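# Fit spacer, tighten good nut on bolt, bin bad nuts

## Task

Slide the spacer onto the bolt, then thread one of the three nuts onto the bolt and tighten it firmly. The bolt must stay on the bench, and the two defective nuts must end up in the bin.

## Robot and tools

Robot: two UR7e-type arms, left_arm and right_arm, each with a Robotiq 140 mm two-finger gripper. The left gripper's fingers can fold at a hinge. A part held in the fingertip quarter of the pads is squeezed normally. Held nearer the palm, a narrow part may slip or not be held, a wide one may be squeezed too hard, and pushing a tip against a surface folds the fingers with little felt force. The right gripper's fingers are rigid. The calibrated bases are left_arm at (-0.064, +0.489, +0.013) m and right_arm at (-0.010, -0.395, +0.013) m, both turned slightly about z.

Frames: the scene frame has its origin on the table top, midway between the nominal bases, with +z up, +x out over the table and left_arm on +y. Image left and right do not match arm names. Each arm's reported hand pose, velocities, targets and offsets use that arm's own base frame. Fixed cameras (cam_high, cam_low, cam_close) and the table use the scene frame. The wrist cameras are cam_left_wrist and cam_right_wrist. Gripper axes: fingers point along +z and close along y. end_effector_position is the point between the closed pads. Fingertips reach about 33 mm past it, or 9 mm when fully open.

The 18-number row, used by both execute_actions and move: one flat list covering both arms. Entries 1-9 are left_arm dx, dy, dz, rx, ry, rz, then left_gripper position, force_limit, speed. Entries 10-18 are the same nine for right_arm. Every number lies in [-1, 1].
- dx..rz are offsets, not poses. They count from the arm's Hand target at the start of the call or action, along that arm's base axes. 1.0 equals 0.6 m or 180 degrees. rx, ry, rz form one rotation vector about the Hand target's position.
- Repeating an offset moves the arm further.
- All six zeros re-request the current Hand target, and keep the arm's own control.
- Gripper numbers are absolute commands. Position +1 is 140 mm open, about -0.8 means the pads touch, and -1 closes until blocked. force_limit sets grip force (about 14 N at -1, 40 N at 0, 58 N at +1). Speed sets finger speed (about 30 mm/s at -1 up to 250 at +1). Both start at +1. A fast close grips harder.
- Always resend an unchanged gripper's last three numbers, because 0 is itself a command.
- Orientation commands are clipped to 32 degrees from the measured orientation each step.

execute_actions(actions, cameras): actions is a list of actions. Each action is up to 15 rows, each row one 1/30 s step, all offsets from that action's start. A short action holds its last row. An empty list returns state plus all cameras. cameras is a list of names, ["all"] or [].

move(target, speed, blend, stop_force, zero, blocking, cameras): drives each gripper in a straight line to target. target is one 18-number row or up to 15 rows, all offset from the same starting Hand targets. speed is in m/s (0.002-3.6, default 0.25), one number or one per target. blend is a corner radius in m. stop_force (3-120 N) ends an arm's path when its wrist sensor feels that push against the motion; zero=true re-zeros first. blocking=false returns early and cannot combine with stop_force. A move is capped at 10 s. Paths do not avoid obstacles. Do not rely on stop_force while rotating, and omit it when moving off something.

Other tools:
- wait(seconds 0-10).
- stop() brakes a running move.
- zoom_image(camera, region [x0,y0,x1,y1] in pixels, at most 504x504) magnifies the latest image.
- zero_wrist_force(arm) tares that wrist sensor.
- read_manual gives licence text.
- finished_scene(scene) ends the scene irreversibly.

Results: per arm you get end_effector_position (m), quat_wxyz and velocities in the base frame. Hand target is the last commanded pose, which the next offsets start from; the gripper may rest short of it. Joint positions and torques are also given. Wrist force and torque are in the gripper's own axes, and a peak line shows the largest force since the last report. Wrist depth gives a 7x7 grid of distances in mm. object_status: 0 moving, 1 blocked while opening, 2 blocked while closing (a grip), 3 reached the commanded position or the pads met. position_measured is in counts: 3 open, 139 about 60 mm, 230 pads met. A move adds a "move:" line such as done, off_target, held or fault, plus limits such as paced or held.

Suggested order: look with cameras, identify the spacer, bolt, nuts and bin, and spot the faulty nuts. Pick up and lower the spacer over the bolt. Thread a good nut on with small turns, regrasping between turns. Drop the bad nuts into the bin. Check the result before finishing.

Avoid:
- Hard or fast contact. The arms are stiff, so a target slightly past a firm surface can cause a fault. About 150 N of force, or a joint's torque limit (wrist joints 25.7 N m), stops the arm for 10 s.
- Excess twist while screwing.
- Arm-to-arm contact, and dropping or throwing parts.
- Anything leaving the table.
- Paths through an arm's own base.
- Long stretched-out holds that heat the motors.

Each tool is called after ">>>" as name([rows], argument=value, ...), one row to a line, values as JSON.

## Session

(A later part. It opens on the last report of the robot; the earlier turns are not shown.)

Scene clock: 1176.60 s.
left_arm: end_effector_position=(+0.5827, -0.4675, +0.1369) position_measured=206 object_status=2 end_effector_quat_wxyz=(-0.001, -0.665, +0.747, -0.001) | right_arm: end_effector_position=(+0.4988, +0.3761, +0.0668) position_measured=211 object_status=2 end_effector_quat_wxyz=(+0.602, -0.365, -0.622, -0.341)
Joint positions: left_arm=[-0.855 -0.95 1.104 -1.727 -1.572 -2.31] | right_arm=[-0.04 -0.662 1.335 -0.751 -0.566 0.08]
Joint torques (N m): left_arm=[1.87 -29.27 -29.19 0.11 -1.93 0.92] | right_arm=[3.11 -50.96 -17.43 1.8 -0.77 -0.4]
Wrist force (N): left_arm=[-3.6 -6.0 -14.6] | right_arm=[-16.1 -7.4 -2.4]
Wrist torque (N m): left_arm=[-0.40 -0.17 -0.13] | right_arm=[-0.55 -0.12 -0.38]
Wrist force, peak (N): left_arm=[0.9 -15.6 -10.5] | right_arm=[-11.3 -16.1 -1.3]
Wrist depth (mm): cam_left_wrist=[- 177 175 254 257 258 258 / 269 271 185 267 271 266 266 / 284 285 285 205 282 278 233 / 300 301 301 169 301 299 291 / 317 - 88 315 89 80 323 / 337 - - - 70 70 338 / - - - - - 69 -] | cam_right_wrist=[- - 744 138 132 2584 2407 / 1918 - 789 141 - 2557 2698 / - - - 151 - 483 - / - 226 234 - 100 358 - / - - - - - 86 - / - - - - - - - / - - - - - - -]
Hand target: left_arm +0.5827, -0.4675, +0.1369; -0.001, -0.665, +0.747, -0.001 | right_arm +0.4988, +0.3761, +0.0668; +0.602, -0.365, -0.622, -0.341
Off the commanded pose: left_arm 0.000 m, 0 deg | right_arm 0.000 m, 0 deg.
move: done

>>> execute_actions(actions=[], cameras=["cam_close", "cam_left_wrist", "cam_right_wrist"])

>>> zoom_image(camera="cam_right_wrist", region=[420, 80, 540, 230])

>>> zoom_image(camera="cam_left_wrist", region=[410, 180, 530, 290])

>>> zoom_image(camera="cam_close", region=[410, 190, 520, 290])

Scene clock: 1181.30 s.
left_arm: end_effector_position=(+0.5827, -0.4675, +0.1369) position_measured=206 object_status=2 end_effector_quat_wxyz=(-0.001, -0.665, +0.747, -0.001) | right_arm: end_effector_position=(+0.4987, +0.3761, +0.0668) position_measured=211 object_status=2 end_effector_quat_wxyz=(+0.602, -0.365, -0.622, -0.341)
Joint positions: left_arm=[-0.855 -0.95 1.104 -1.727 -1.572 -2.31] | right_arm=[-0.04 -0.662 1.335 -0.751 -0.566 0.08]
Joint velocities: within noise
Joint torques (N m): left_arm=[-10.42 -29.28 -26.61 -0.09 -1.08 0.58] | right_arm=[-5.59 -51.59 -26.92 2.23 -1.04 -0.59]
Wrist force (N): left_arm=[-3.4 -5.8 -15.1] | right_arm=[-16.3 -7.4 -2.3]
Wrist torque (N m): left_arm=[-0.40 -0.18 -0.13] | right_arm=[-0.61 -0.16 -0.37]
Wrist force, peak (N): left_arm=[-3.4 -5.8 -15.2] | right_arm=[-16.8 -7.4 -2.5]
Wrist depth (mm): cam_left_wrist=[251 175 174 254 257 258 258 / 271 269 186 268 271 266 265 / 285 282 281 199 283 262 250 / 302 302 302 169 300 293 292 / 319 314 93 311 89 84 323 / - - - - 70 70 344 / - - - - - 69 -] | cam_right_wrist=[- - 739 138 2728 2531 2407 / 2407 - 777 141 4233 2822 - / - 285 - 150 - - - / - 224 - - 99 - - / - - - - - 86 - / - - - - - - - / - - - - - - -]
Hand target: left_arm +0.5827, -0.4675, +0.1369; -0.001, -0.665, +0.747, -0.001 | right_arm +0.4988, +0.3761, +0.0668; +0.602, -0.365, -0.622, -0.341
Tool commands: left_gripper/position=-1.0 left_gripper/force_limit=+1.0 left_gripper/speed=-1.0 right_gripper/position=-1.0 right_gripper/force_limit=+1.0 right_gripper/speed=+0.4
Off the commanded pose: left_arm 0.000 m, 0 deg | right_arm 0.000 m, 0 deg.
camera_calibration:
cam_left_wrist: T_world_to_cam=[[-0.994728, 0.102407, -0.00534549, 0.640473], [0.0950969, 0.940713, 0.3256, 0.348141], [0.0383725, 0.323375, -0.945492, 0.402837], [0, 0, 0, 1]] pos_world=[0.588532, -0.523357, 0.270948]
cam_right_wrist: T_world_to_cam=[[0.856049, 0.514976, -0.0445003, -0.609628], [0.166699, -0.356543, -0.919287, 0.113039], [-0.489277, 0.779536, -0.391064, 0.119458], [0, 0, 0, 1]] pos_world=[0.561476, 0.261125, 0.123503]
Images, in order (width x height): cam_close 896x504, cam_left_wrist 896x504, cam_right_wrist 896x504.

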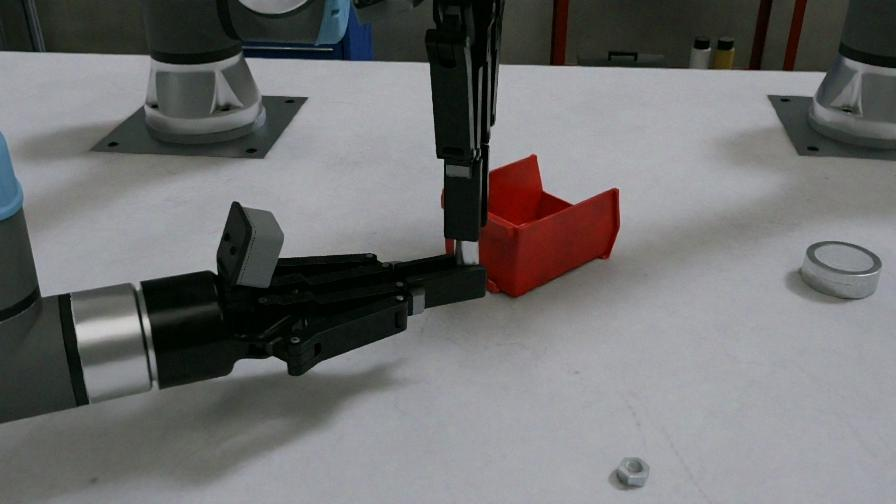

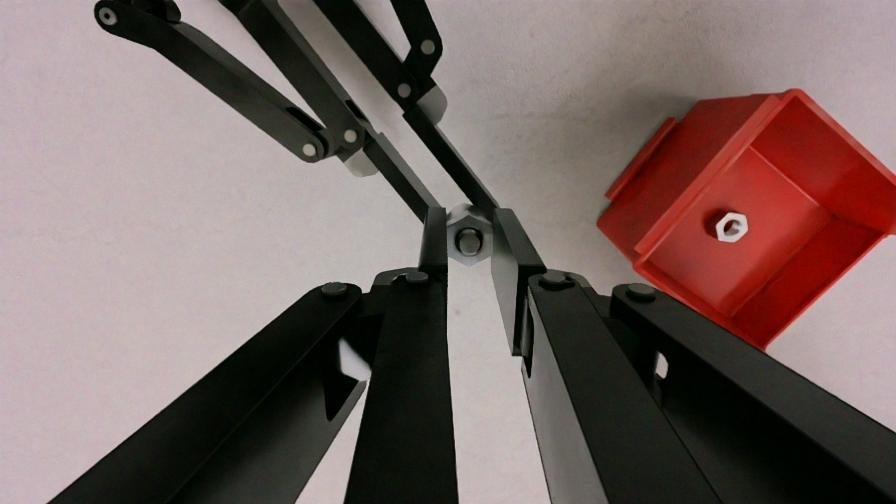

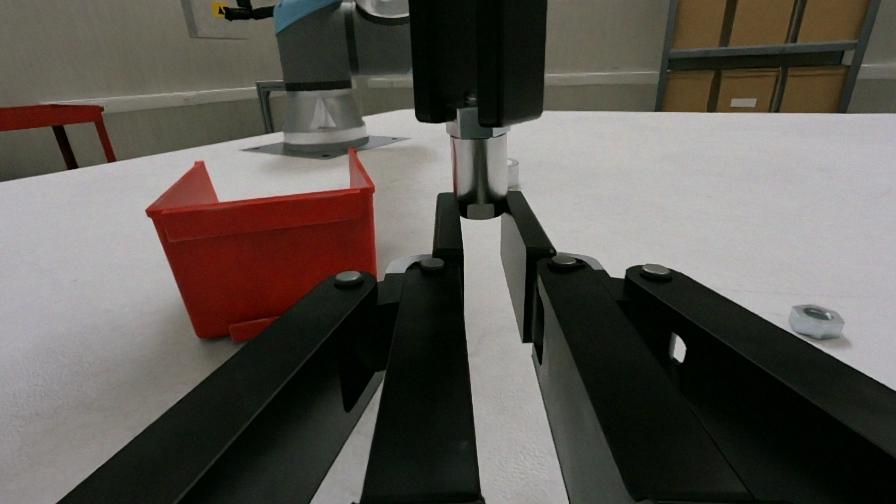

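Scaled by 3.360 from the camera's 896x504 image, which has a finer 1280x720 frame.

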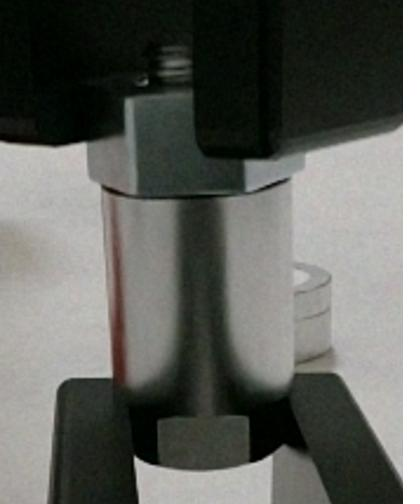

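Scaled by 4.200 from the camera's 896x504 image, which has a finer 1280x720 frame.

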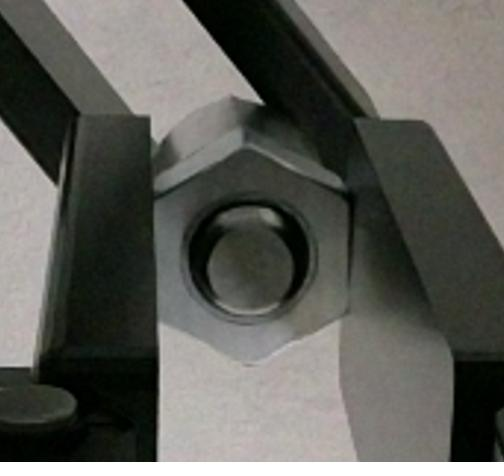

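Scaled by 4.582 from the camera's 896x504 image, which has a finer 1280x720 frame.

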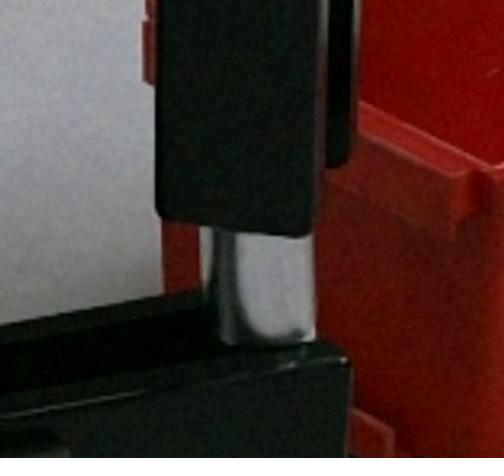

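>>> move(target=[0,0,-0.0002,0,0,-0.2222,-1,1,-1,0,0,0,0,0,0,-1,1,0.4], speed=0.4)

>>> move(target=[0,0,0,0,0,-0.2222,-1,1,-1,0,0,0,0,0,0,-1,1,0.4], speed=0.4, cameras=["cam_close", "cam_left_wrist", "cam_right_wrist"])

>>> zoom_image(camera="cam_right_wrist", region=[420, 80, 540, 230])

>>> zoom_image(camera="cam_left_wrist", region=[410, 180, 530, 290])

Scene clock: 1192.20 s.
left_arm: end_effector_position=(+0.5827, -0.4676, +0.1368) position_measured=206 object_status=2 end_effector_quat_wxyz=(-0.001, -0.370, +0.929, -0.001) | right_arm: end_effector_position=(+0.4987, +0.3761, +0.0668) position_measured=211 object_status=2 end_effector_quat_wxyz=(+0.602, -0.365, -0.622, -0.341)
Joint positions: left_arm=[-0.855 -0.949 1.102 -1.725 -1.573 -1.612] | right_arm=[-0.04 -0.662 1.335 -0.751 -0.566 0.08]
Joint torques (N m): left_arm=[3.37 -30.42 -25.56 1.57 -1.94 1.54] | right_arm=[-6.4 -49.45 -30.37 2.76 2.65 -0.29]
Wrist force (N): left_arm=[-4.1 -6.0 -15.6] | right_arm=[-16.9 -7.3 0.9]
Wrist torque (N m): left_arm=[-0.28 -0.16 -0.51] | right_arm=[-0.96 -0.16 -0.35]
Wrist force, peak (N): left_arm=[-5.0 -6.0 -16.1] | right_arm=[-17.4 -8.5 -0.7]
Wrist depth (mm): cam_left_wrist=[177 183 253 256 255 251 250 / 176 183 268 270 266 259 252 / 185 191 203 279 285 287 286 / 300 204 204 168 300 303 302 / 320 315 83 95 89 89 323 / 335 - - - 70 70 340 / - - - - - 69 -] | cam_right_wrist=[3507 3318 749 123 2994 2822 2081 / 2154 3273 784 129 3507 3188 - / - - - 150 - - - / - 225 236 - 100 - - / - - - - - 86 - / - - - - - - - / - - - - - - -]
Hand target: left_arm +0.5827, -0.4675, +0.1368; -0.001, -0.370, +0.929, -0.001 | right_arm +0.4988, +0.3761, +0.0668; +0.602, -0.365, -0.622, -0.341
Off the commanded pose: left_arm 0.000 m, 0 deg | right_arm 0.000 m, 0 deg.
move: done

Scene clock: 1193.60 s.
left_arm: end_effector_position=(+0.5826, -0.4676, +0.1368) position_measured=206 object_status=2 end_effector_quat_wxyz=(-0.001, -0.030, +1.000, +0.000) | right_arm: end_effector_position=(+0.4988, +0.3761, +0.0668) position_measured=211 object_status=2 end_effector_quat_wxyz=(+0.602, -0.365, -0.622, -0.341)
Joint positions: left_arm=[-0.855 -0.948 1.1 -1.723 -1.573 -0.914] | right_arm=[-0.04 -0.662 1.335 -0.751 -0.566 0.08]
Joint torques (N m): left_arm=[6.78 -29.64 -23.9 2.37 -1.36 0.9] | right_arm=[-7.14 -48.17 -29.34 2.87 3.34 -0.22]
Wrist force (N): left_arm=[-5.4 -6.1 -16.3] | right_arm=[-17.7 -5.4 3.5]
Wrist torque (N m): left_arm=[-0.26 -0.14 0.04] | right_arm=[-0.52 -0.20 -0.41]
Wrist force, peak (N): left_arm=[-5.8 -5.7 -16.5] | right_arm=[-18.0 -5.5 2.6]
Wrist depth (mm): cam_left_wrist=[256 256 258 257 254 258 255 / 269 270 270 269 269 271 271 / 286 285 285 281 287 286 286 / 302 215 204 169 297 303 304 / 315 220 83 313 90 89 315 / - - - - 70 70 - / - - - - - 69 -] | cam_right_wrist=[3031 3188 744 123 - 2759 2923 / 2116 2584 782 131 994 2888 2728 / 2669 - - 149 - - - / - 224 236 - 102 - - / 272 - - - - 86 236 / - - - - - - - / - - - - - - -]
Hand target: left_arm +0.5827, -0.4675, +0.1368; -0.001, -0.029, +1.000, +0.000 | right_arm +0.4988, +0.3761, +0.0668; +0.602, -0.365, -0.622, -0.341
Off the commanded pose: left_arm 0.000 m, 0 deg | right_arm 0.000 m, 0 deg.
move: done
camera_calibration:
cam_left_wrist: T_world_to_cam=[[-0.0721954, 0.997376, -0.00538597, 0.521407], [0.942937, 0.0700127, 0.325526, -0.55286], [0.325049, 0.0184228, -0.945518, 0.0931443], [0, 0, 0, 1]] pos_world=[0.528679, -0.483047, 0.270848]
cam_right_wrist: T_world_to_cam=[[0.856049, 0.514976, -0.0445003, -0.609628], [0.166699, -0.356543, -0.919287, 0.113039], [-0.489277, 0.779536, -0.391064, 0.119458], [0, 0, 0, 1]] pos_world=[0.561476, 0.261125, 0.123503]
Images, in order (width x height): cam_close 896x504, cam_left_wrist 896x504, cam_right_wrist 896x504.

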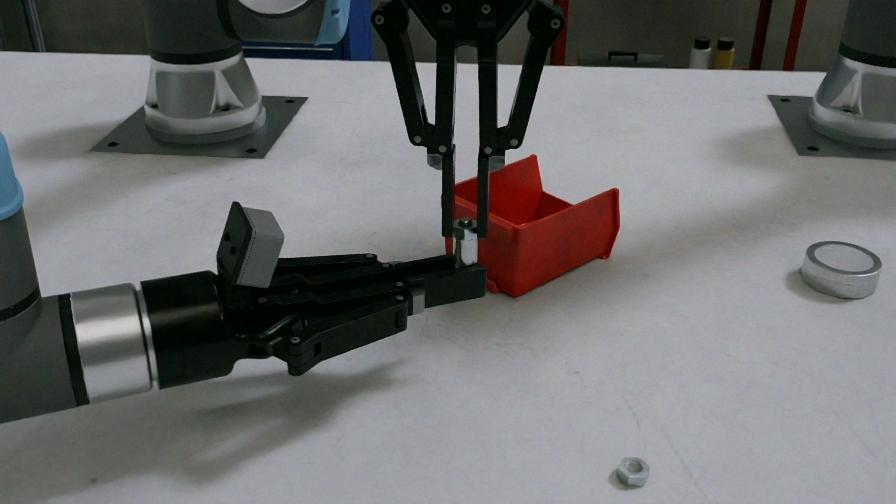

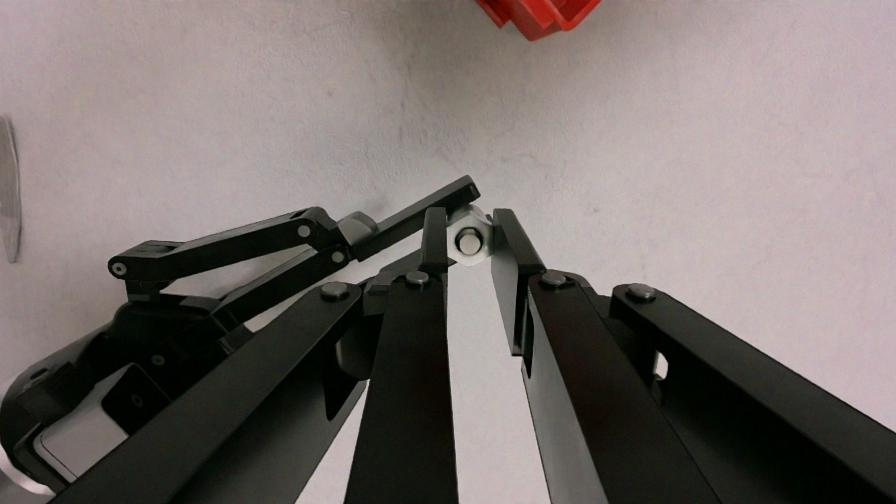

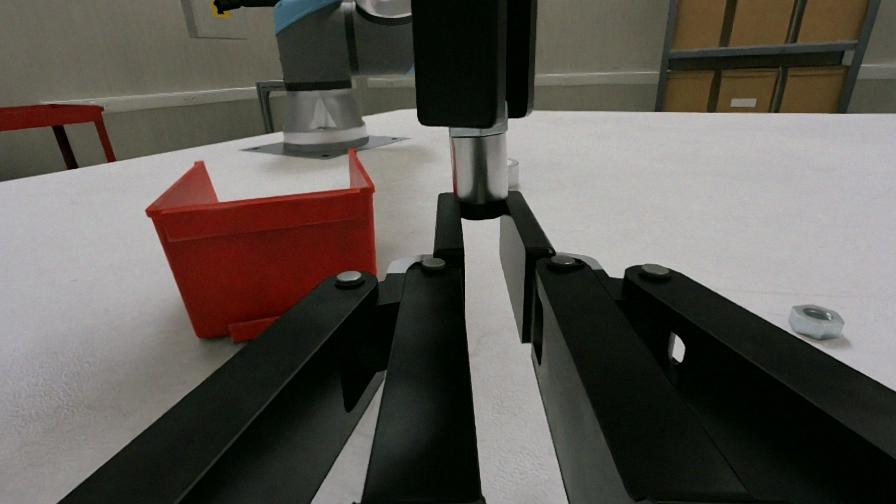

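Scaled by 3.360 from the camera's 896x504 image, which has a finer 1280x720 frame.

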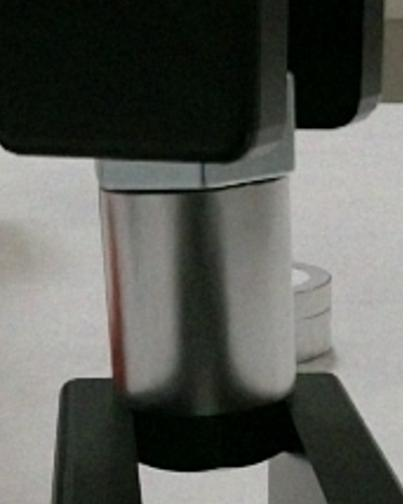

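Scaled by 4.200 from the camera's 896x504 image, which has a finer 1280x720 frame.

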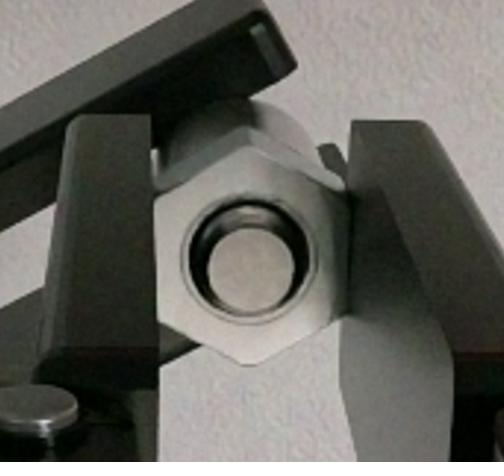

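>>> move(target=[0,0,0,0,0,-0.0556,-1,1,-1,0,0,0,0,0,0,-1,1,0.4], speed=0.4)

>>> move(target=[0,0,0,0,0,-0.0556,-1,1,-1,0,0,0,0,0,0,-1,1,0.4], speed=0.4)

>>> move(target=[0,0,0,0,0,-0.0556,-1,1,-1,0,0,0,0,0,0,-1,1,0.4], speed=0.4)

>>> move(target=[0,0,0,0,0,-0.0556,-1,1,-1,0,0,0,0,0,0,-1,1,0.4], speed=0.4)

Scene clock: 1205.00 s.
left_arm: end_effector_position=(+0.5826, -0.4676, +0.1368) position_measured=206 object_status=2 end_effector_quat_wxyz=(-0.001, +0.058, +0.998, +0.000) | right_arm: end_effector_position=(+0.4988, +0.3761, +0.0668) position_measured=211 object_status=2 end_effector_quat_wxyz=(+0.602, -0.365, -0.622, -0.341)
Joint positions: left_arm=[-0.855 -0.947 1.1 -1.722 -1.572 -0.739] | right_arm=[-0.04 -0.662 1.335 -0.751 -0.566 0.08]
Joint torques (N m): left_arm=[2.02 -28.09 -26.82 1.04 -2.71 0.71] | right_arm=[-6.77 -48.65 -30.09 3.35 2.03 -0.32]
Wrist force (N): left_arm=[-5.2 -2.6 -16.7] | right_arm=[-18.0 -6.5 0.8]
Wrist torque (N m): left_arm=[-0.47 -0.18 -0.54] | right_arm=[-1.02 -0.22 -0.41]
Wrist force, peak (N): left_arm=[-5.9 -6.5 -17.1] | right_arm=[-19.2 -5.2 2.6]
Wrist depth (mm): cam_left_wrist=[257 256 258 256 258 256 258 / 270 268 269 271 272 271 272 / 284 281 285 282 285 289 286 / 301 307 211 168 298 302 305 / 319 211 88 95 89 85 321 / 335 - - - 70 70 338 / - - - - - 70 -] | cam_right_wrist=[- 2923 749 126 3720 2790 2480 / 2212 3720 782 131 3069 2728 2316 / - - - 150 - - 433 / - - 237 - 101 - - / - - - - - 86 - / - - - - - - - / - - - - - - -]
Hand target: left_arm +0.5827, -0.4675, +0.1368; -0.001, +0.058, +0.998, +0.000 | right_arm +0.4988, +0.3761, +0.0668; +0.602, -0.365, -0.622, -0.341
Off the commanded pose: left_arm 0.000 m, 0 deg | right_arm 0.000 m, 0 deg.
move: done

Scene clock: 1205.83 s.
left_arm: end_effector_position=(+0.5826, -0.4676, +0.1368) position_measured=206 object_status=2 end_effector_quat_wxyz=(-0.001, +0.145, +0.989, +0.000) | right_arm: end_effector_position=(+0.4988, +0.3761, +0.0668) position_measured=211 object_status=2 end_effector_quat_wxyz=(+0.602, -0.365, -0.622, -0.341)
Joint positions: left_arm=[-0.855 -0.947 1.099 -1.722 -1.572 -0.565] | right_arm=[-0.04 -0.662 1.335 -0.751 -0.566 0.08]
Joint torques (N m): left_arm=[1.9 -29.89 -27.06 0.74 -3.22 0.73] | right_arm=[-6.99 -49.56 -30.83 3.59 2.2 -0.47]
Wrist force (N): left_arm=[-4.6 0.1 -16.1] | right_arm=[-17.5 -7.4 -0.5]
Wrist torque (N m): left_arm=[-0.60 -0.18 -0.59] | right_arm=[-1.06 -0.17 -0.37]
Wrist force, peak (N): left_arm=[-5.7 -2.9 -16.7] | right_arm=[-18.2 -6.7 1.2]
Wrist depth (mm): cam_left_wrist=[257 258 257 257 257 257 258 / 268 268 270 269 269 272 271 / 285 284 285 281 289 288 287 / 302 302 298 169 299 296 302 / 319 314 88 95 89 84 322 / 335 - - - 70 70 342 / - - - - - 69 -] | cam_right_wrist=[- 2855 744 127 3273 2480 2273 / 2232 2098 787 132 3836 3664 2192 / 2728 327 - 150 - 522 - / - 224 239 - 99 - - / - - - - - 86 238 / - - - - - - - / - - - - - - -]
Hand target: left_arm +0.5827, -0.4675, +0.1368; -0.001, +0.145, +0.989, +0.000 | right_arm +0.4988, +0.3761, +0.0668; +0.602, -0.365, -0.622, -0.341
Off the commanded pose: left_arm 0.000 m, 0 deg | right_arm 0.000 m, 0 deg.
move: done

Scene clock: 1206.67 s.
left_arm: end_effector_position=(+0.5826, -0.4676, +0.1368) position_measured=206 object_status=2 end_effector_quat_wxyz=(-0.001, +0.230, +0.973, +0.000) | right_arm: end_effector_position=(+0.4988, +0.3761, +0.0668) position_measured=211 object_status=2 end_effector_quat_wxyz=(+0.602, -0.365, -0.622, -0.341)
Joint positions: left_arm=[-0.855 -0.947 1.099 -1.721 -1.572 -0.39] | right_arm=[-0.04 -0.662 1.335 -0.751 -0.566 0.08]
Joint torques (N m): left_arm=[0.99 -30.2 -28.02 0.92 -3.24 0.6] | right_arm=[-6.88 -50.1 -30.73 3.76 1.53 -0.37]
Wrist force (N): left_arm=[-3.8 0.8 -15.0] | right_arm=[-16.3 -7.2 -0.5]
Wrist torque (N m): left_arm=[-0.63 -0.24 -0.40] | right_arm=[-0.81 -0.14 -0.37]
Wrist force, peak (N): left_arm=[-4.5 0.5 -16.5] | right_arm=[-18.0 -7.4 -0.8]
Wrist depth (mm): cam_left_wrist=[257 255 256 258 257 257 257 / 269 274 271 270 275 274 272 / 284 284 284 283 285 281 287 / 300 300 300 169 298 304 303 / 319 314 88 95 89 85 319 / - - - - 70 70 339 / - - - - - 70 -] | cam_right_wrist=[- 3031 742 132 3410 2584 2192 / 1846 - 782 133 1086 2361 - / - - - 150 - - - / - 226 237 - 100 - - / - - - - - 86 - / - - - - - - - / - - - - - - -]
Hand target: left_arm +0.5827, -0.4675, +0.1368; -0.001, +0.230, +0.973, +0.000 | right_arm +0.4988, +0.3761, +0.0668; +0.602, -0.365, -0.622, -0.341
Off the commanded pose: left_arm 0.000 m, 0 deg | right_arm 0.000 m, 0 deg.
move: done

Scene clock: 1207.50 s.
left_arm: end_effector_position=(+0.5826, -0.4676, +0.1368) position_measured=206 object_status=2 end_effector_quat_wxyz=(-0.001, +0.314, +0.949, +0.000) | right_arm: end_effector_position=(+0.4988, +0.3761, +0.0668) position_measured=211 object_status=2 end_effector_quat_wxyz=(+0.602, -0.365, -0.622, -0.341)
Joint positions: left_arm=[-0.855 -0.947 1.099 -1.721 -1.572 -0.216] | right_arm=[-0.04 -0.662 1.335 -0.751 -0.566 0.08]
Joint torques (N m): left_arm=[3.29 -30.86 -27.95 0.92 -3.24 0.34] | right_arm=[-5.7 -50.26 -29.36 3.76 1.36 -0.36]
Wrist force (N): left_arm=[-4.3 1.3 -13.5] | right_arm=[-14.6 -7.5 0.2]
Wrist torque (N m): left_arm=[-0.62 -0.28 -0.18] | right_arm=[-0.64 -0.19 -0.36]
Wrist force, peak (N): left_arm=[-4.0 0.8 -15.0] | right_arm=[-16.2 -7.4 -0.6]
Wrist depth (mm): cam_left_wrist=[256 257 257 258 - 257 258 / 272 273 269 270 272 271 269 / 287 280 288 282 286 285 291 / 300 305 298 167 299 302 303 / 319 316 88 210 89 89 322 / 336 - - - 70 70 338 / - - - - - 70 -] | cam_right_wrist=[- 3410 744 127 - 2822 2232 / 2384 2612 777 133 3273 2855 2612 / 1874 - - 149 - - 423 / - - - 301 100 - - / - - - - - 86 - / - - - - - - - / - - - - - - -]
Hand target: left_arm +0.5827, -0.4675, +0.1368; -0.001, +0.314, +0.949, +0.000 | right_arm +0.4988, +0.3761, +0.0668; +0.602, -0.365, -0.622, -0.341
Off the commanded pose: left_arm 0.000 m, 0 deg | right_arm 0.000 m, 0 deg.
move: done

>>> move(target=[0,0,0.0007,0,0,-0.1111,-1,1,-1,0,0,0,0,0,0,-1,1,0.4], speed=0.4, cameras=["cam_close", "cam_left_wrist", "cam_right_wrist"])

>>> zoom_image(camera="cam_right_wrist", region=[420, 80, 540, 230])

>>> zoom_image(camera="cam_left_wrist", region=[410, 180, 530, 290])

Scene clock: 1231.67 s.
left_arm: end_effector_position=(+0.5826, -0.4676, +0.1372) position_measured=206 object_status=2 end_effector_quat_wxyz=(-0.001, +0.474, +0.880, +0.000) | right_arm: end_effector_position=(+0.4987, +0.3761, +0.0668) position_measured=211 object_status=2 end_effector_quat_wxyz=(+0.602, -0.365, -0.622, -0.341)
Joint positions: left_arm=[-0.856 -0.947 1.098 -1.72 -1.571 0.133] | right_arm=[-0.04 -0.662 1.335 -0.751 -0.566 0.08]
Joint torques (N m): left_arm=[2.7 -61.77 -30.18 1.69 -4.55 0.82] | right_arm=[-6.49 -52.62 -30.13 1.01 1.15 -0.36]
Wrist force (N): left_arm=[-6.5 6.1 -6.0] | right_arm=[-5.7 -11.5 3.1]
Wrist torque (N m): left_arm=[-0.99 -0.37 0.05] | right_arm=[-0.30 -0.23 -0.37]
Wrist force, peak (N): left_arm=[-4.6 0.8 -13.9] | right_arm=[-14.9 -7.4 0.3]
Wrist depth (mm): cam_left_wrist=[257 233 247 257 258 254 - / 269 213 271 271 271 267 276 / 285 286 287 281 285 287 283 / 300 290 300 168 299 303 303 / 319 317 85 95 89 89 319 / 336 - - - 70 70 339 / - - - - - 69 -] | cam_right_wrist=[- 4307 744 733 3273 2855 2480 / 2154 - 777 137 3777 2790 2958 / - - - 148 - - - / - 218 239 - 100 - - / 286 - - - - 86 - / - - - - - - - / - - - - - - -]
Hand target: left_arm +0.5827, -0.4675, +0.1372; -0.001, +0.475, +0.880, +0.000 | right_arm +0.4988, +0.3761, +0.0668; +0.602, -0.365, -0.622, -0.341
Off the commanded pose: left_arm 0.000 m, 0 deg | right_arm 0.000 m, 0 deg.
move: done
camera_calibration:
cam_left_wrist: T_world_to_cam=[[0.827977, 0.560736, -0.00536354, -0.207241], [0.531641, -0.781901, 0.325559, -0.711652], [0.178359, -0.272407, -0.945507, 0.0430192], [0, 0, 0, 1]] pos_world=[0.542261, -0.428515, 0.271248]
cam_right_wrist: T_world_to_cam=[[0.856004, 0.515047, -0.0445343, -0.609617], [0.166647, -0.356458, -0.919329, 0.113051], [-0.489372, 0.779528, -0.390961, 0.1195], [0, 0, 0, 1]] pos_world=[0.561476, 0.261126, 0.123502]
Images, in order (width x height): cam_close 896x504, cam_left_wrist 896x504, cam_right_wrist 896x504.

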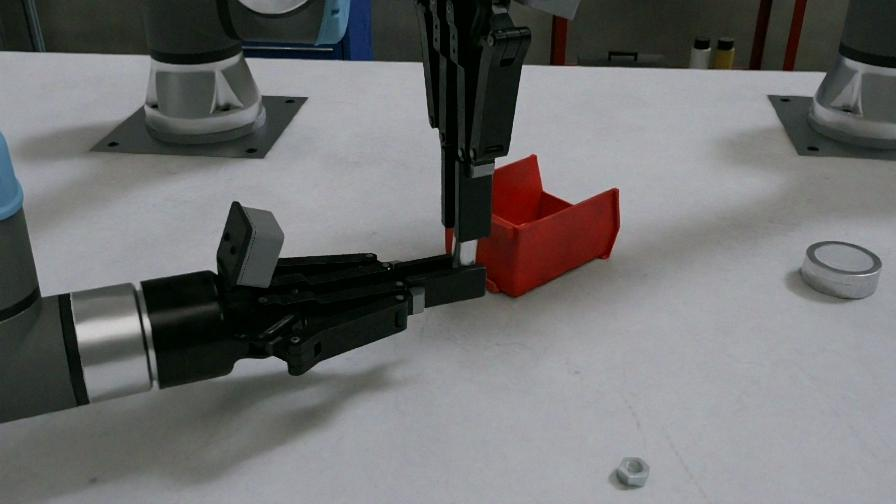

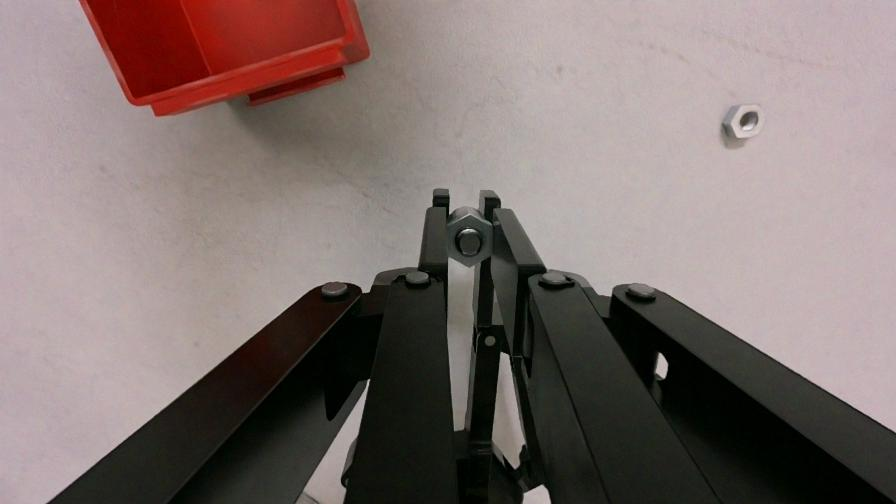

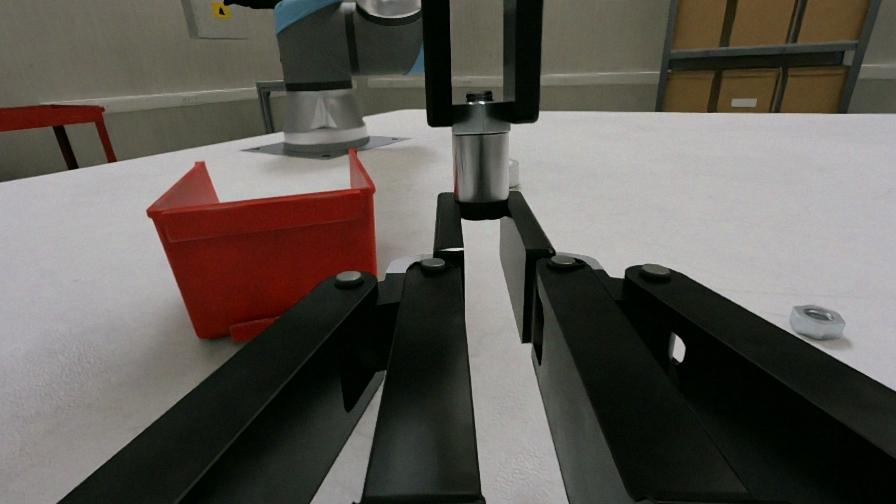

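Scaled by 3.360 from the camera's 896x504 image, which has a finer 1280x720 frame.

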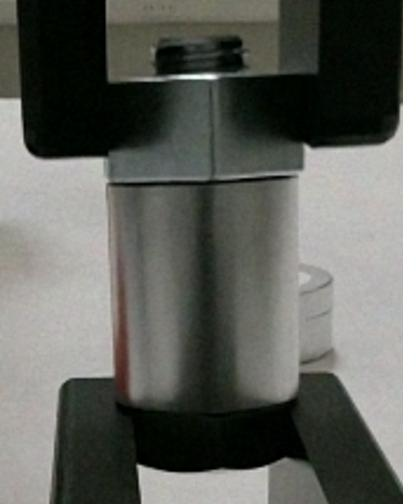

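Scaled by 4.200 from the camera's 896x504 image, which has a finer 1280x720 frame.

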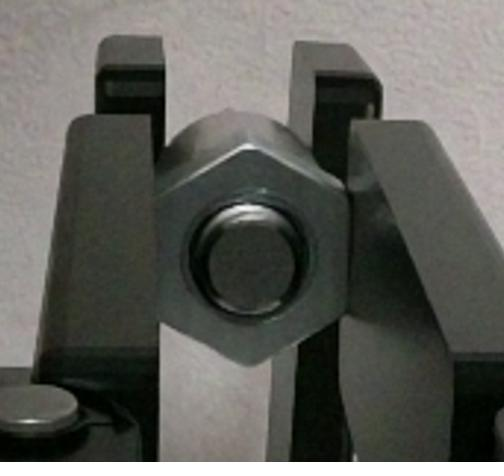

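>>> move(target=[0,0,0,0,0,0,-1,1,-1,0,0,0,0,0,0,-0.45,1,-1])

>>> move(target=[0,0,0,0,0,0,-1,1,-1,0,0,0,0,0,0,-1,1,0.8], cameras=["cam_left_wrist", "cam_right_wrist"])

>>> zoom_image(camera="cam_right_wrist", region=[420, 80, 540, 230])

Scene clock: 1237.07 s.
left_arm: end_effector_position=(+0.5827, -0.4675, +0.1372) position_measured=206 object_status=2 end_effector_quat_wxyz=(-0.001, +0.475, +0.880, +0.000) | right_arm: end_effector_position=(+0.4988, +0.3761, +0.0668) position_measured=186 object_status=0 end_effector_quat_wxyz=(+0.602, -0.365, -0.622, -0.341)
Joint positions: left_arm=[-0.855 -0.947 1.098 -1.72 -1.571 0.133] | right_arm=[-0.04 -0.662 1.335 -0.751 -0.566 0.08]
Joint torques (N m): left_arm=[2.7 -60.88 -27.72 -3.76 1.2 0.46] | right_arm=[-6.28 -52.87 -19.69 2.47 -2.46 -0.4]
Wrist force (N): left_arm=[1.3 -3.1 -1.3] | right_arm=[-0.9 -3.6 -1.6]
Wrist torque (N m): left_arm=[-0.73 -0.43 0.16] | right_arm=[-0.51 0.08 -0.19]
Wrist force, peak (N): left_arm=[-6.7 5.8 -6.3] | right_arm=[-5.8 -11.3 3.2]
Wrist depth (mm): cam_left_wrist=[254 247 250 258 256 - 258 / 269 240 271 271 271 269 271 / 284 287 285 281 285 285 286 / 301 300 301 169 302 303 302 / 314 - 85 312 89 89 322 / - - - - 70 70 - / - - - - - 70 -] | cam_right_wrist=[- 5010 739 705 - 2728 2384 / 1964 3458 792 136 - 2759 2431 / - - - 150 - - 508 / 347 220 - - 109 - 352 / 282 - 90 - - 93 - / - - - - - - - / - - - - - - -]
Hand target: left_arm +0.5827, -0.4675, +0.1372; -0.001, +0.475, +0.880, +0.000 | right_arm +0.4988, +0.3761, +0.0668; +0.602, -0.365, -0.622, -0.341
Off the commanded pose: left_arm 0.000 m, 0 deg | right_arm 0.000 m, 0 deg.
move: done

Scene clock: 1237.57 s.
left_arm: end_effector_position=(+0.5827, -0.4675, +0.1372) position_measured=206 object_status=2 end_effector_quat_wxyz=(-0.001, +0.474, +0.880, +0.000) | right_arm: end_effector_position=(+0.4987, +0.3761, +0.0668) position_measured=212 object_status=2 end_effector_quat_wxyz=(+0.602, -0.365, -0.622, -0.341)
Joint positions: left_arm=[-0.855 -0.947 1.098 -1.72 -1.571 0.133] | right_arm=[-0.04 -0.662 1.335 -0.751 -0.566 0.08]
Joint torques (N m): left_arm=[-3.45 -59.24 -27.63 -1.25 -4.21 0.21] | right_arm=[-5.66 -52.9 -11.8 1.2 5.43 -0.42]
Wrist force (N): left_arm=[1.7 3.7 -4.1] | right_arm=[-4.4 -10.4 -1.9]
Wrist torque (N m): left_arm=[-1.01 -0.41 0.36] | right_arm=[-0.16 0.09 -0.44]
Wrist force, peak (N): left_arm=[1.7 3.5 -4.2] | right_arm=[-4.4 -10.4 -1.9]
Wrist depth (mm): cam_left_wrist=[254 247 250 257 257 259 258 / 270 270 270 270 270 272 272 / 284 286 285 281 291 283 286 / 303 300 296 168 303 306 304 / 320 - 88 83 89 89 321 / 337 - - - 70 70 344 / - - - - - 69 -] | cam_right_wrist=[- 2923 746 765 129 2669 2612 / 2154 2669 792 138 762 2584 - / - - - 149 - 563 - / - 228 236 - 100 - - / - - - - - 86 - / - - - - - - - / - - - - - - -]
Hand target: left_arm +0.5827, -0.4675, +0.1372; -0.001, +0.475, +0.880, +0.000 | right_arm +0.4988, +0.3761, +0.0668; +0.602, -0.365, -0.622, -0.341
Off the commanded pose: left_arm 0.000 m, 0 deg | right_arm 0.000 m, 0 deg.
move: done
camera_calibration:
cam_left_wrist: T_world_to_cam=[[0.828031, 0.560656, -0.00538916, -0.20738], [0.531552, -0.781918, 0.325664, -0.711725], [0.178371, -0.272524, -0.94547, 0.043029], [0, 0, 0, 1]] pos_world=[0.542361, -0.428515, 0.271348]
cam_right_wrist: T_world_to_cam=[[0.855967, 0.515113, -0.0444747, -0.609621], [0.166783, -0.356514, -0.919283, 0.112985], [-0.489391, 0.779459, -0.391077, 0.119543], [0, 0, 0, 1]] pos_world=[0.561475, 0.261126, 0.123503]
Images, in order (width x height): cam_left_wrist 896x504, cam_right_wrist 896x504.

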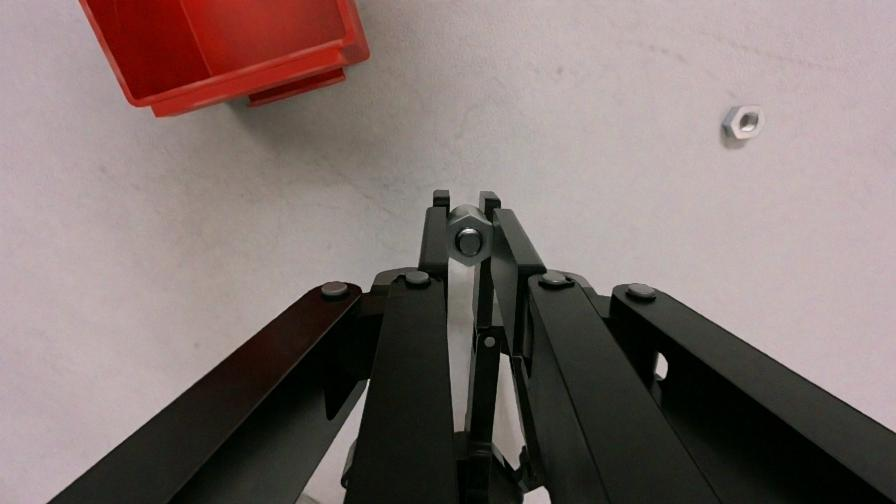

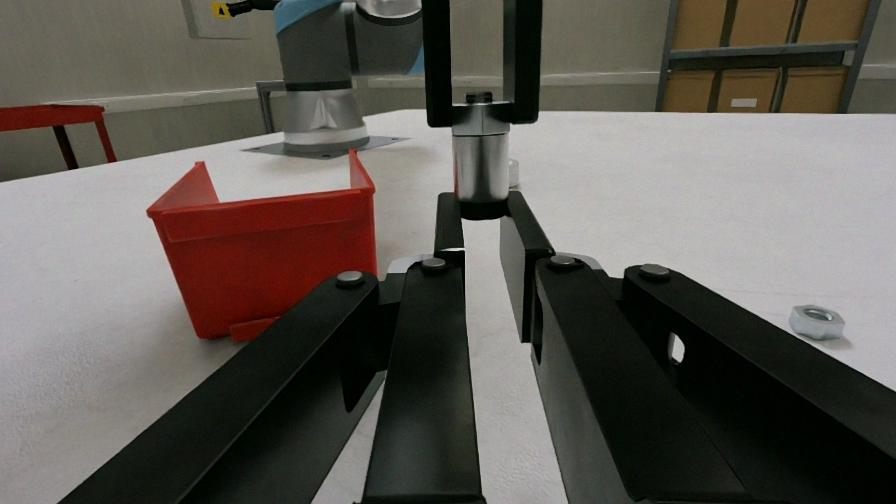

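Scaled by 3.360 from the camera's 896x504 image, which has a finer 1280x720 frame.

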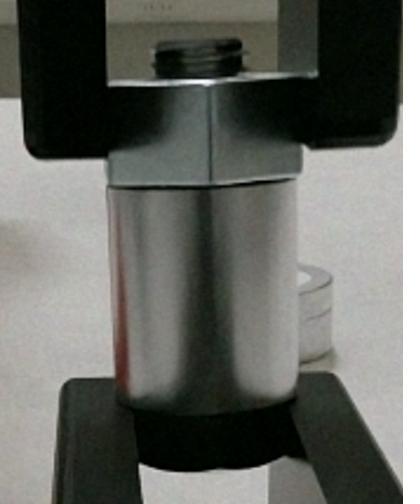

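>>> move(target=[0,0,0,0,0,0,-0.45,1,-1,0,0,0,0,0,0,-1,1,0.8])

>>> move(target=[0,0,0,0,0,0,-1,1,0.5,0,0,0,0,0,0,-1,1,0.8])

>>> move(target=[0,0,0,0,0,-0.0556,-1,1,0.5,0,0,0,0,0,0,-1,1,0.8], speed=0.4)

>>> move(target=[0,0,0,0,0,-0.0278,-1,1,0.5,0,0,0,0,0,0,-1,1,0.8], speed=0.4)

Scene clock: 1240.60 s.
left_arm: end_effector_position=(+0.5826, -0.4676, +0.1372) position_measured=186 object_status=0 end_effector_quat_wxyz=(-0.001, +0.475, +0.880, +0.000) | right_arm: end_effector_position=(+0.4988, +0.3761, +0.0668) position_measured=212 object_status=2 end_effector_quat_wxyz=(+0.602, -0.365, -0.622, -0.341)
Joint positions: left_arm=[-0.856 -0.947 1.098 -1.72 -1.571 0.133] | right_arm=[-0.04 -0.662 1.335 -0.751 -0.566 0.08]
Joint torques (N m): left_arm=[1.65 -54.41 -25.19 -2.37 0.78 -0.83] | right_arm=[-5.97 -51.54 -7.58 -0.29 -2.31 -0.61]
Wrist force (N): left_arm=[0.9 -2.6 -1.9] | right_arm=[-2.0 -3.7 -1.5]
Wrist torque (N m): left_arm=[-0.61 -0.35 0.16] | right_arm=[-0.53 0.13 -0.19]
Wrist force, peak (N): left_arm=[1.9 4.3 -4.1] | right_arm=[-4.3 -11.1 -2.1]
Wrist depth (mm): cam_left_wrist=[254 246 251 258 254 257 258 / 270 272 270 267 270 269 272 / 284 287 284 283 286 286 285 / 300 300 299 147 299 302 299 / 319 311 88 212 89 87 322 / 335 - - 228 - 66 335 / - - - 243 - 70 -] | cam_right_wrist=[- 2923 746 712 143 2822 2173 / 2098 3230 784 138 - 2759 2759 / - - - 149 - - - / - - 237 - 101 - - / - - - - - 86 - / - - - - - - - / - - - - - - -]
Hand target: left_arm +0.5827, -0.4675, +0.1372; -0.001, +0.475, +0.880, +0.000 | right_arm +0.4988, +0.3761, +0.0668; +0.602, -0.365, -0.622, -0.341
Off the commanded pose: left_arm 0.000 m, 0 deg | right_arm 0.000 m, 0 deg.
move: done

Scene clock: 1241.10 s.
left_arm: end_effector_position=(+0.5827, -0.4675, +0.1372) position_measured=208 object_status=2 end_effector_quat_wxyz=(-0.001, +0.475, +0.880, +0.000) | right_arm: end_effector_position=(+0.4987, +0.3761, +0.0668) position_measured=212 object_status=2 end_effector_quat_wxyz=(+0.602, -0.365, -0.622, -0.341)
Joint positions: left_arm=[-0.855 -0.947 1.098 -1.72 -1.571 0.133] | right_arm=[-0.04 -0.662 1.335 -0.751 -0.566 0.08]
Joint torques (N m): left_arm=[3.56 -52.37 -23.68 -3 -3.96 -0.9] | right_arm=[-6.03 -50.61 -11.86 1.78 5.2 -0.44]
Wrist force (N): left_arm=[0.1 3.5 -7.9] | right_arm=[-9.4 -9.8 -0.6]
Wrist torque (N m): left_arm=[-0.86 -0.35 0.10] | right_arm=[-0.44 0.14 -0.44]
Wrist force, peak (N): left_arm=[0.4 3.4 -8.1] | right_arm=[-9.4 -9.8 -0.6]
Wrist depth (mm): cam_left_wrist=[255 240 222 260 256 259 257 / 270 270 272 270 271 270 270 / 284 284 282 280 285 287 291 / 298 302 - 167 298 305 304 / 318 316 83 83 89 90 321 / 335 - - - 70 70 338 / - - - - - 69 -] | cam_right_wrist=[- - 737 152 126 2338 2531 / 2212 3188 787 136 3108 2994 2669 / - - - 149 - - - / - 214 - - 100 - - / - - - - - 86 - / - - - - - - - / - - - - - - -]
Hand target: left_arm +0.5827, -0.4675, +0.1372; -0.001, +0.475, +0.880, +0.000 | right_arm +0.4988, +0.3761, +0.0668; +0.602, -0.365, -0.622, -0.341
Off the commanded pose: left_arm 0.000 m, 0 deg | right_arm 0.000 m, 0 deg.
move: done

Scene clock: 1241.93 s.
left_arm: end_effector_position=(+0.5827, -0.4676, +0.1372) position_measured=208 object_status=2 end_effector_quat_wxyz=(-0.001, +0.549, +0.836, +0.000) | right_arm: end_effector_position=(+0.4988, +0.3761, +0.0668) position_measured=212 object_status=2 end_effector_quat_wxyz=(+0.602, -0.365, -0.622, -0.341)
Joint positions: left_arm=[-0.856 -0.947 1.098 -1.72 -1.571 0.308] | right_arm=[-0.04 -0.662 1.335 -0.751 -0.566 0.08]
Joint torques (N m): left_arm=[-3.5 -61.13 -14.17 0.95 -4.99 0.91] | right_arm=[-5.3 -49.21 -17.35 3.18 3.5 -0.49]
Wrist force (N): left_arm=[-2.5 7.6 -8.7] | right_arm=[-10.0 -12.9 3.3]
Wrist torque (N m): left_arm=[-1.10 -0.43 -0.71] | right_arm=[-1.12 0.07 -0.41]
Wrist force, peak (N): left_arm=[-2.5 7.6 -8.8] | right_arm=[-10.3 -13.2 3.4]
Wrist depth (mm): cam_left_wrist=[209 252 255 256 258 258 257 / 265 246 266 271 272 272 271 / 287 284 286 286 286 287 285 / 301 300 297 168 288 302 303 / 317 317 89 83 89 89 322 / 334 - - - 70 70 342 / - - - - - 69 -] | cam_right_wrist=[2505 3108 744 135 3363 2855 2431 / 1741 3230 792 139 3507 2480 2361 / - - - 148 - - - / - - - - 100 - 342 / - - - - - 86 - / - - - - - - - / - - - - - - -]
Hand target: left_arm +0.5827, -0.4675, +0.1372; -0.001, +0.549, +0.836, +0.000 | right_arm +0.4988, +0.3761, +0.0668; +0.602, -0.365, -0.622, -0.341
Off the commanded pose: left_arm 0.000 m, 0 deg | right_arm 0.000 m, 0 deg.
move: done

Scene clock: 1242.67 s.
left_arm: end_effector_position=(+0.5827, -0.4675, +0.1372) position_measured=208 object_status=2 end_effector_quat_wxyz=(-0.001, +0.585, +0.811, +0.000) | right_arm: end_effector_position=(+0.4987, +0.3761, +0.0668) position_measured=212 object_status=2 end_effector_quat_wxyz=(+0.602, -0.365, -0.622, -0.341)
Joint positions: left_arm=[-0.856 -0.947 1.098 -1.72 -1.571 0.395] | right_arm=[-0.04 -0.662 1.335 -0.751 -0.566 0.08]
Joint torques (N m): left_arm=[-12.47 -59.18 -12.08 -0.12 -3.34 -0.7] | right_arm=[-5.58 -48.51 -22.81 2.27 2.02 -0.53]
Wrist force (N): left_arm=[-2.9 9.5 -7.4] | right_arm=[-8.6 -14.3 5.0]
Wrist torque (N m): left_arm=[-1.22 -0.46 -0.77] | right_arm=[-1.17 0.06 -0.38]
Wrist force, peak (N): left_arm=[-3.3 8.8 -8.3] | right_arm=[-9.4 -14.0 4.8]
Wrist depth (mm): cam_left_wrist=[215 - 253 257 258 256 258 / 214 259 267 270 270 271 272 / 283 282 285 282 289 295 285 / 302 300 303 168 301 303 304 / 318 319 89 83 89 89 319 / 335 - - - 70 70 336 / - - - - - 69 -] | cam_right_wrist=[- 2994 749 135 3363 2669 2505 / 2294 3836 774 141 3363 2994 2669 / 3108 - - 148 - - 448 / - 223 - - 100 - - / - - - - - 86 - / - - - - - - - / - - - - - - -]
Hand target: left_arm +0.5827, -0.4675, +0.1372; -0.001, +0.585, +0.811, +0.000 | right_arm +0.4988, +0.3761, +0.0668; +0.602, -0.365, -0.622, -0.341
Off the commanded pose: left_arm 0.000 m, 0 deg | right_arm 0.000 m, 0 deg.
move: done

>>> move(target=[0,0,0,0,0,-0.0278,-1,1,0.5,0,0,0,0,0,0,-1,1,0.8], speed=0.4, cameras=["cam_left_wrist", "cam_right_wrist"])

>>> zoom_image(camera="cam_right_wrist", region=[420, 80, 540, 230])

>>> zoom_image(camera="cam_left_wrist", region=[410, 180, 530, 290])

Scene clock: 1247.20 s.
left_arm: end_effector_position=(+0.5827, -0.4676, +0.1372) position_measured=208 object_status=2 end_effector_quat_wxyz=(-0.001, +0.620, +0.784, +0.000) | right_arm: end_effector_position=(+0.4987, +0.3761, +0.0668) position_measured=212 object_status=2 end_effector_quat_wxyz=(+0.602, -0.365, -0.622, -0.341)
Joint positions: left_arm=[-0.856 -0.947 1.098 -1.72 -1.57 0.482] | right_arm=[-0.04 -0.662 1.335 -0.751 -0.566 0.08]
Joint torques (N m): left_arm=[-9.26 -56.2 -9.16 -0.45 -4.59 -0.27] | right_arm=[-5.23 -45.42 -31.14 -0.07 1.3 -0.43]
Wrist force (N): left_arm=[-0.3 9.5 -8.6] | right_arm=[-9.9 -14.4 3.6]
Wrist torque (N m): left_arm=[-1.24 -0.40 -0.73] | right_arm=[-1.10 0.10 -0.40]
Wrist force, peak (N): left_arm=[-1.5 9.8 -8.6] | right_arm=[-10.2 -14.6 3.7]
Wrist depth (mm): cam_left_wrist=[246 252 258 258 258 257 258 / 230 263 266 270 268 276 271 / 282 231 285 282 288 287 286 / 304 305 301 168 300 304 303 / 318 316 88 83 89 85 320 / - - - - 70 70 342 / - - - - - 69 -] | cam_right_wrist=[- 2822 753 130 3273 2316 2252 / 2116 - 742 138 4025 3363 3031 / - - - 148 - - - / - - 244 - 100 - - / - - - - - 86 - / - - - - - - - / - - - - - - -]
Hand target: left_arm +0.5827, -0.4675, +0.1372; -0.001, +0.620, +0.784, +0.000 | right_arm +0.4988, +0.3761, +0.0668; +0.602, -0.365, -0.622, -0.341
Off the commanded pose: left_arm 0.000 m, 0 deg | right_arm 0.000 m, 0 deg.
move: done
camera_calibration:
cam_left_wrist: T_world_to_cam=[[0.969946, 0.243262, -0.00532486, -0.438443], [0.2317, -0.91672, 0.325483, -0.599963], [0.0742962, -0.316935, -0.945533, 0.0828159], [0, 0, 0, 1]] pos_world=[0.558124, -0.417094, 0.271248]
cam_right_wrist: T_world_to_cam=[[0.856049, 0.514976, -0.0445003, -0.609628], [0.166699, -0.356543, -0.919287, 0.113039], [-0.489277, 0.779536, -0.391064, 0.119458], [0, 0, 0, 1]] pos_world=[0.561476, 0.261125, 0.123503]
Images, in order (width x height): cam_left_wrist 896x504, cam_right_wrist 896x504.

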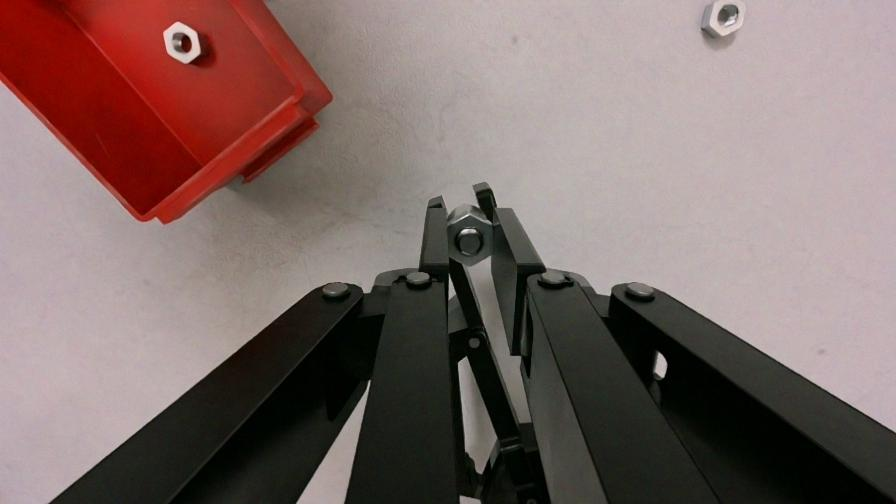

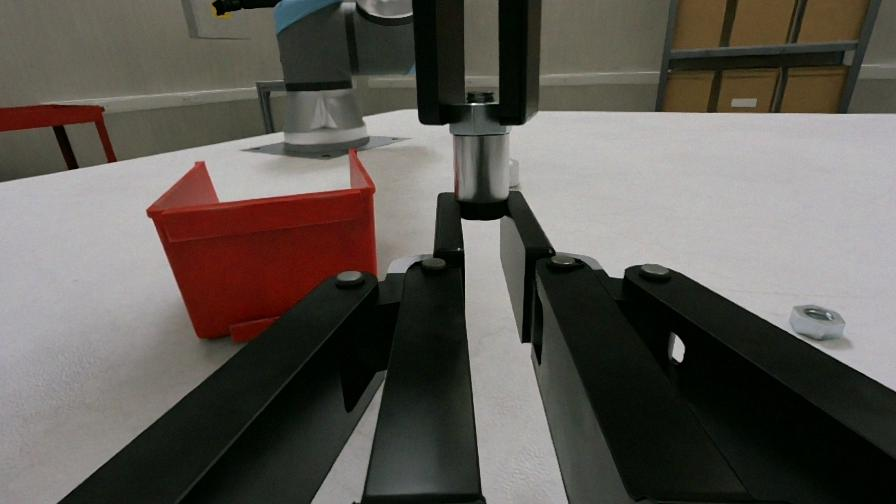

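Scaled by 3.360 from the camera's 896x504 image, which has a finer 1280x720 frame.

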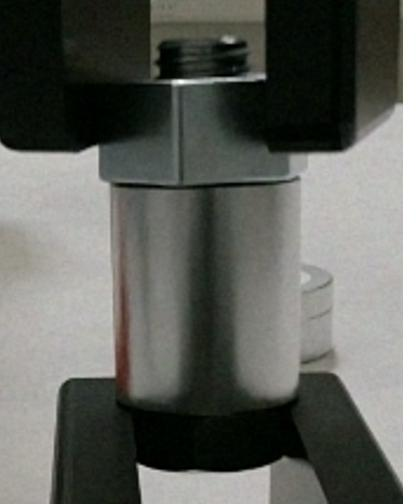

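Scaled by 4.200 from the camera's 896x504 image, which has a finer 1280x720 frame.

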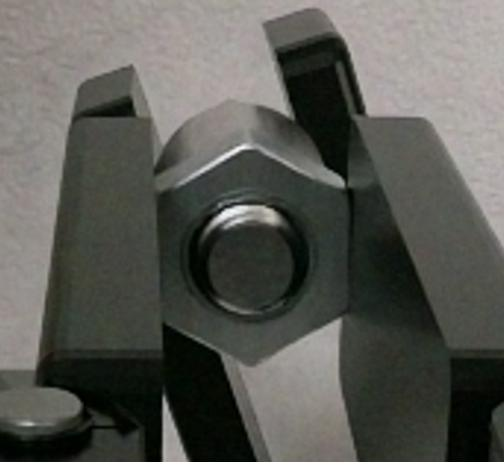

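>>> zoom_image(camera="cam_right_wrist", region=[445, 190, 515, 228])

Scaled by 7.200 from the camera's 896x504 image, which has a finer 1280x720 frame.

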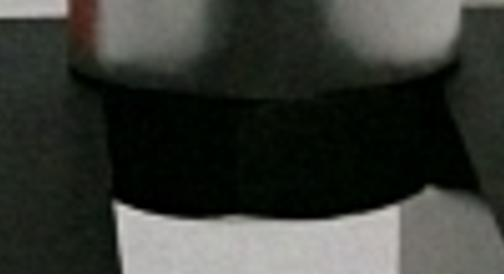

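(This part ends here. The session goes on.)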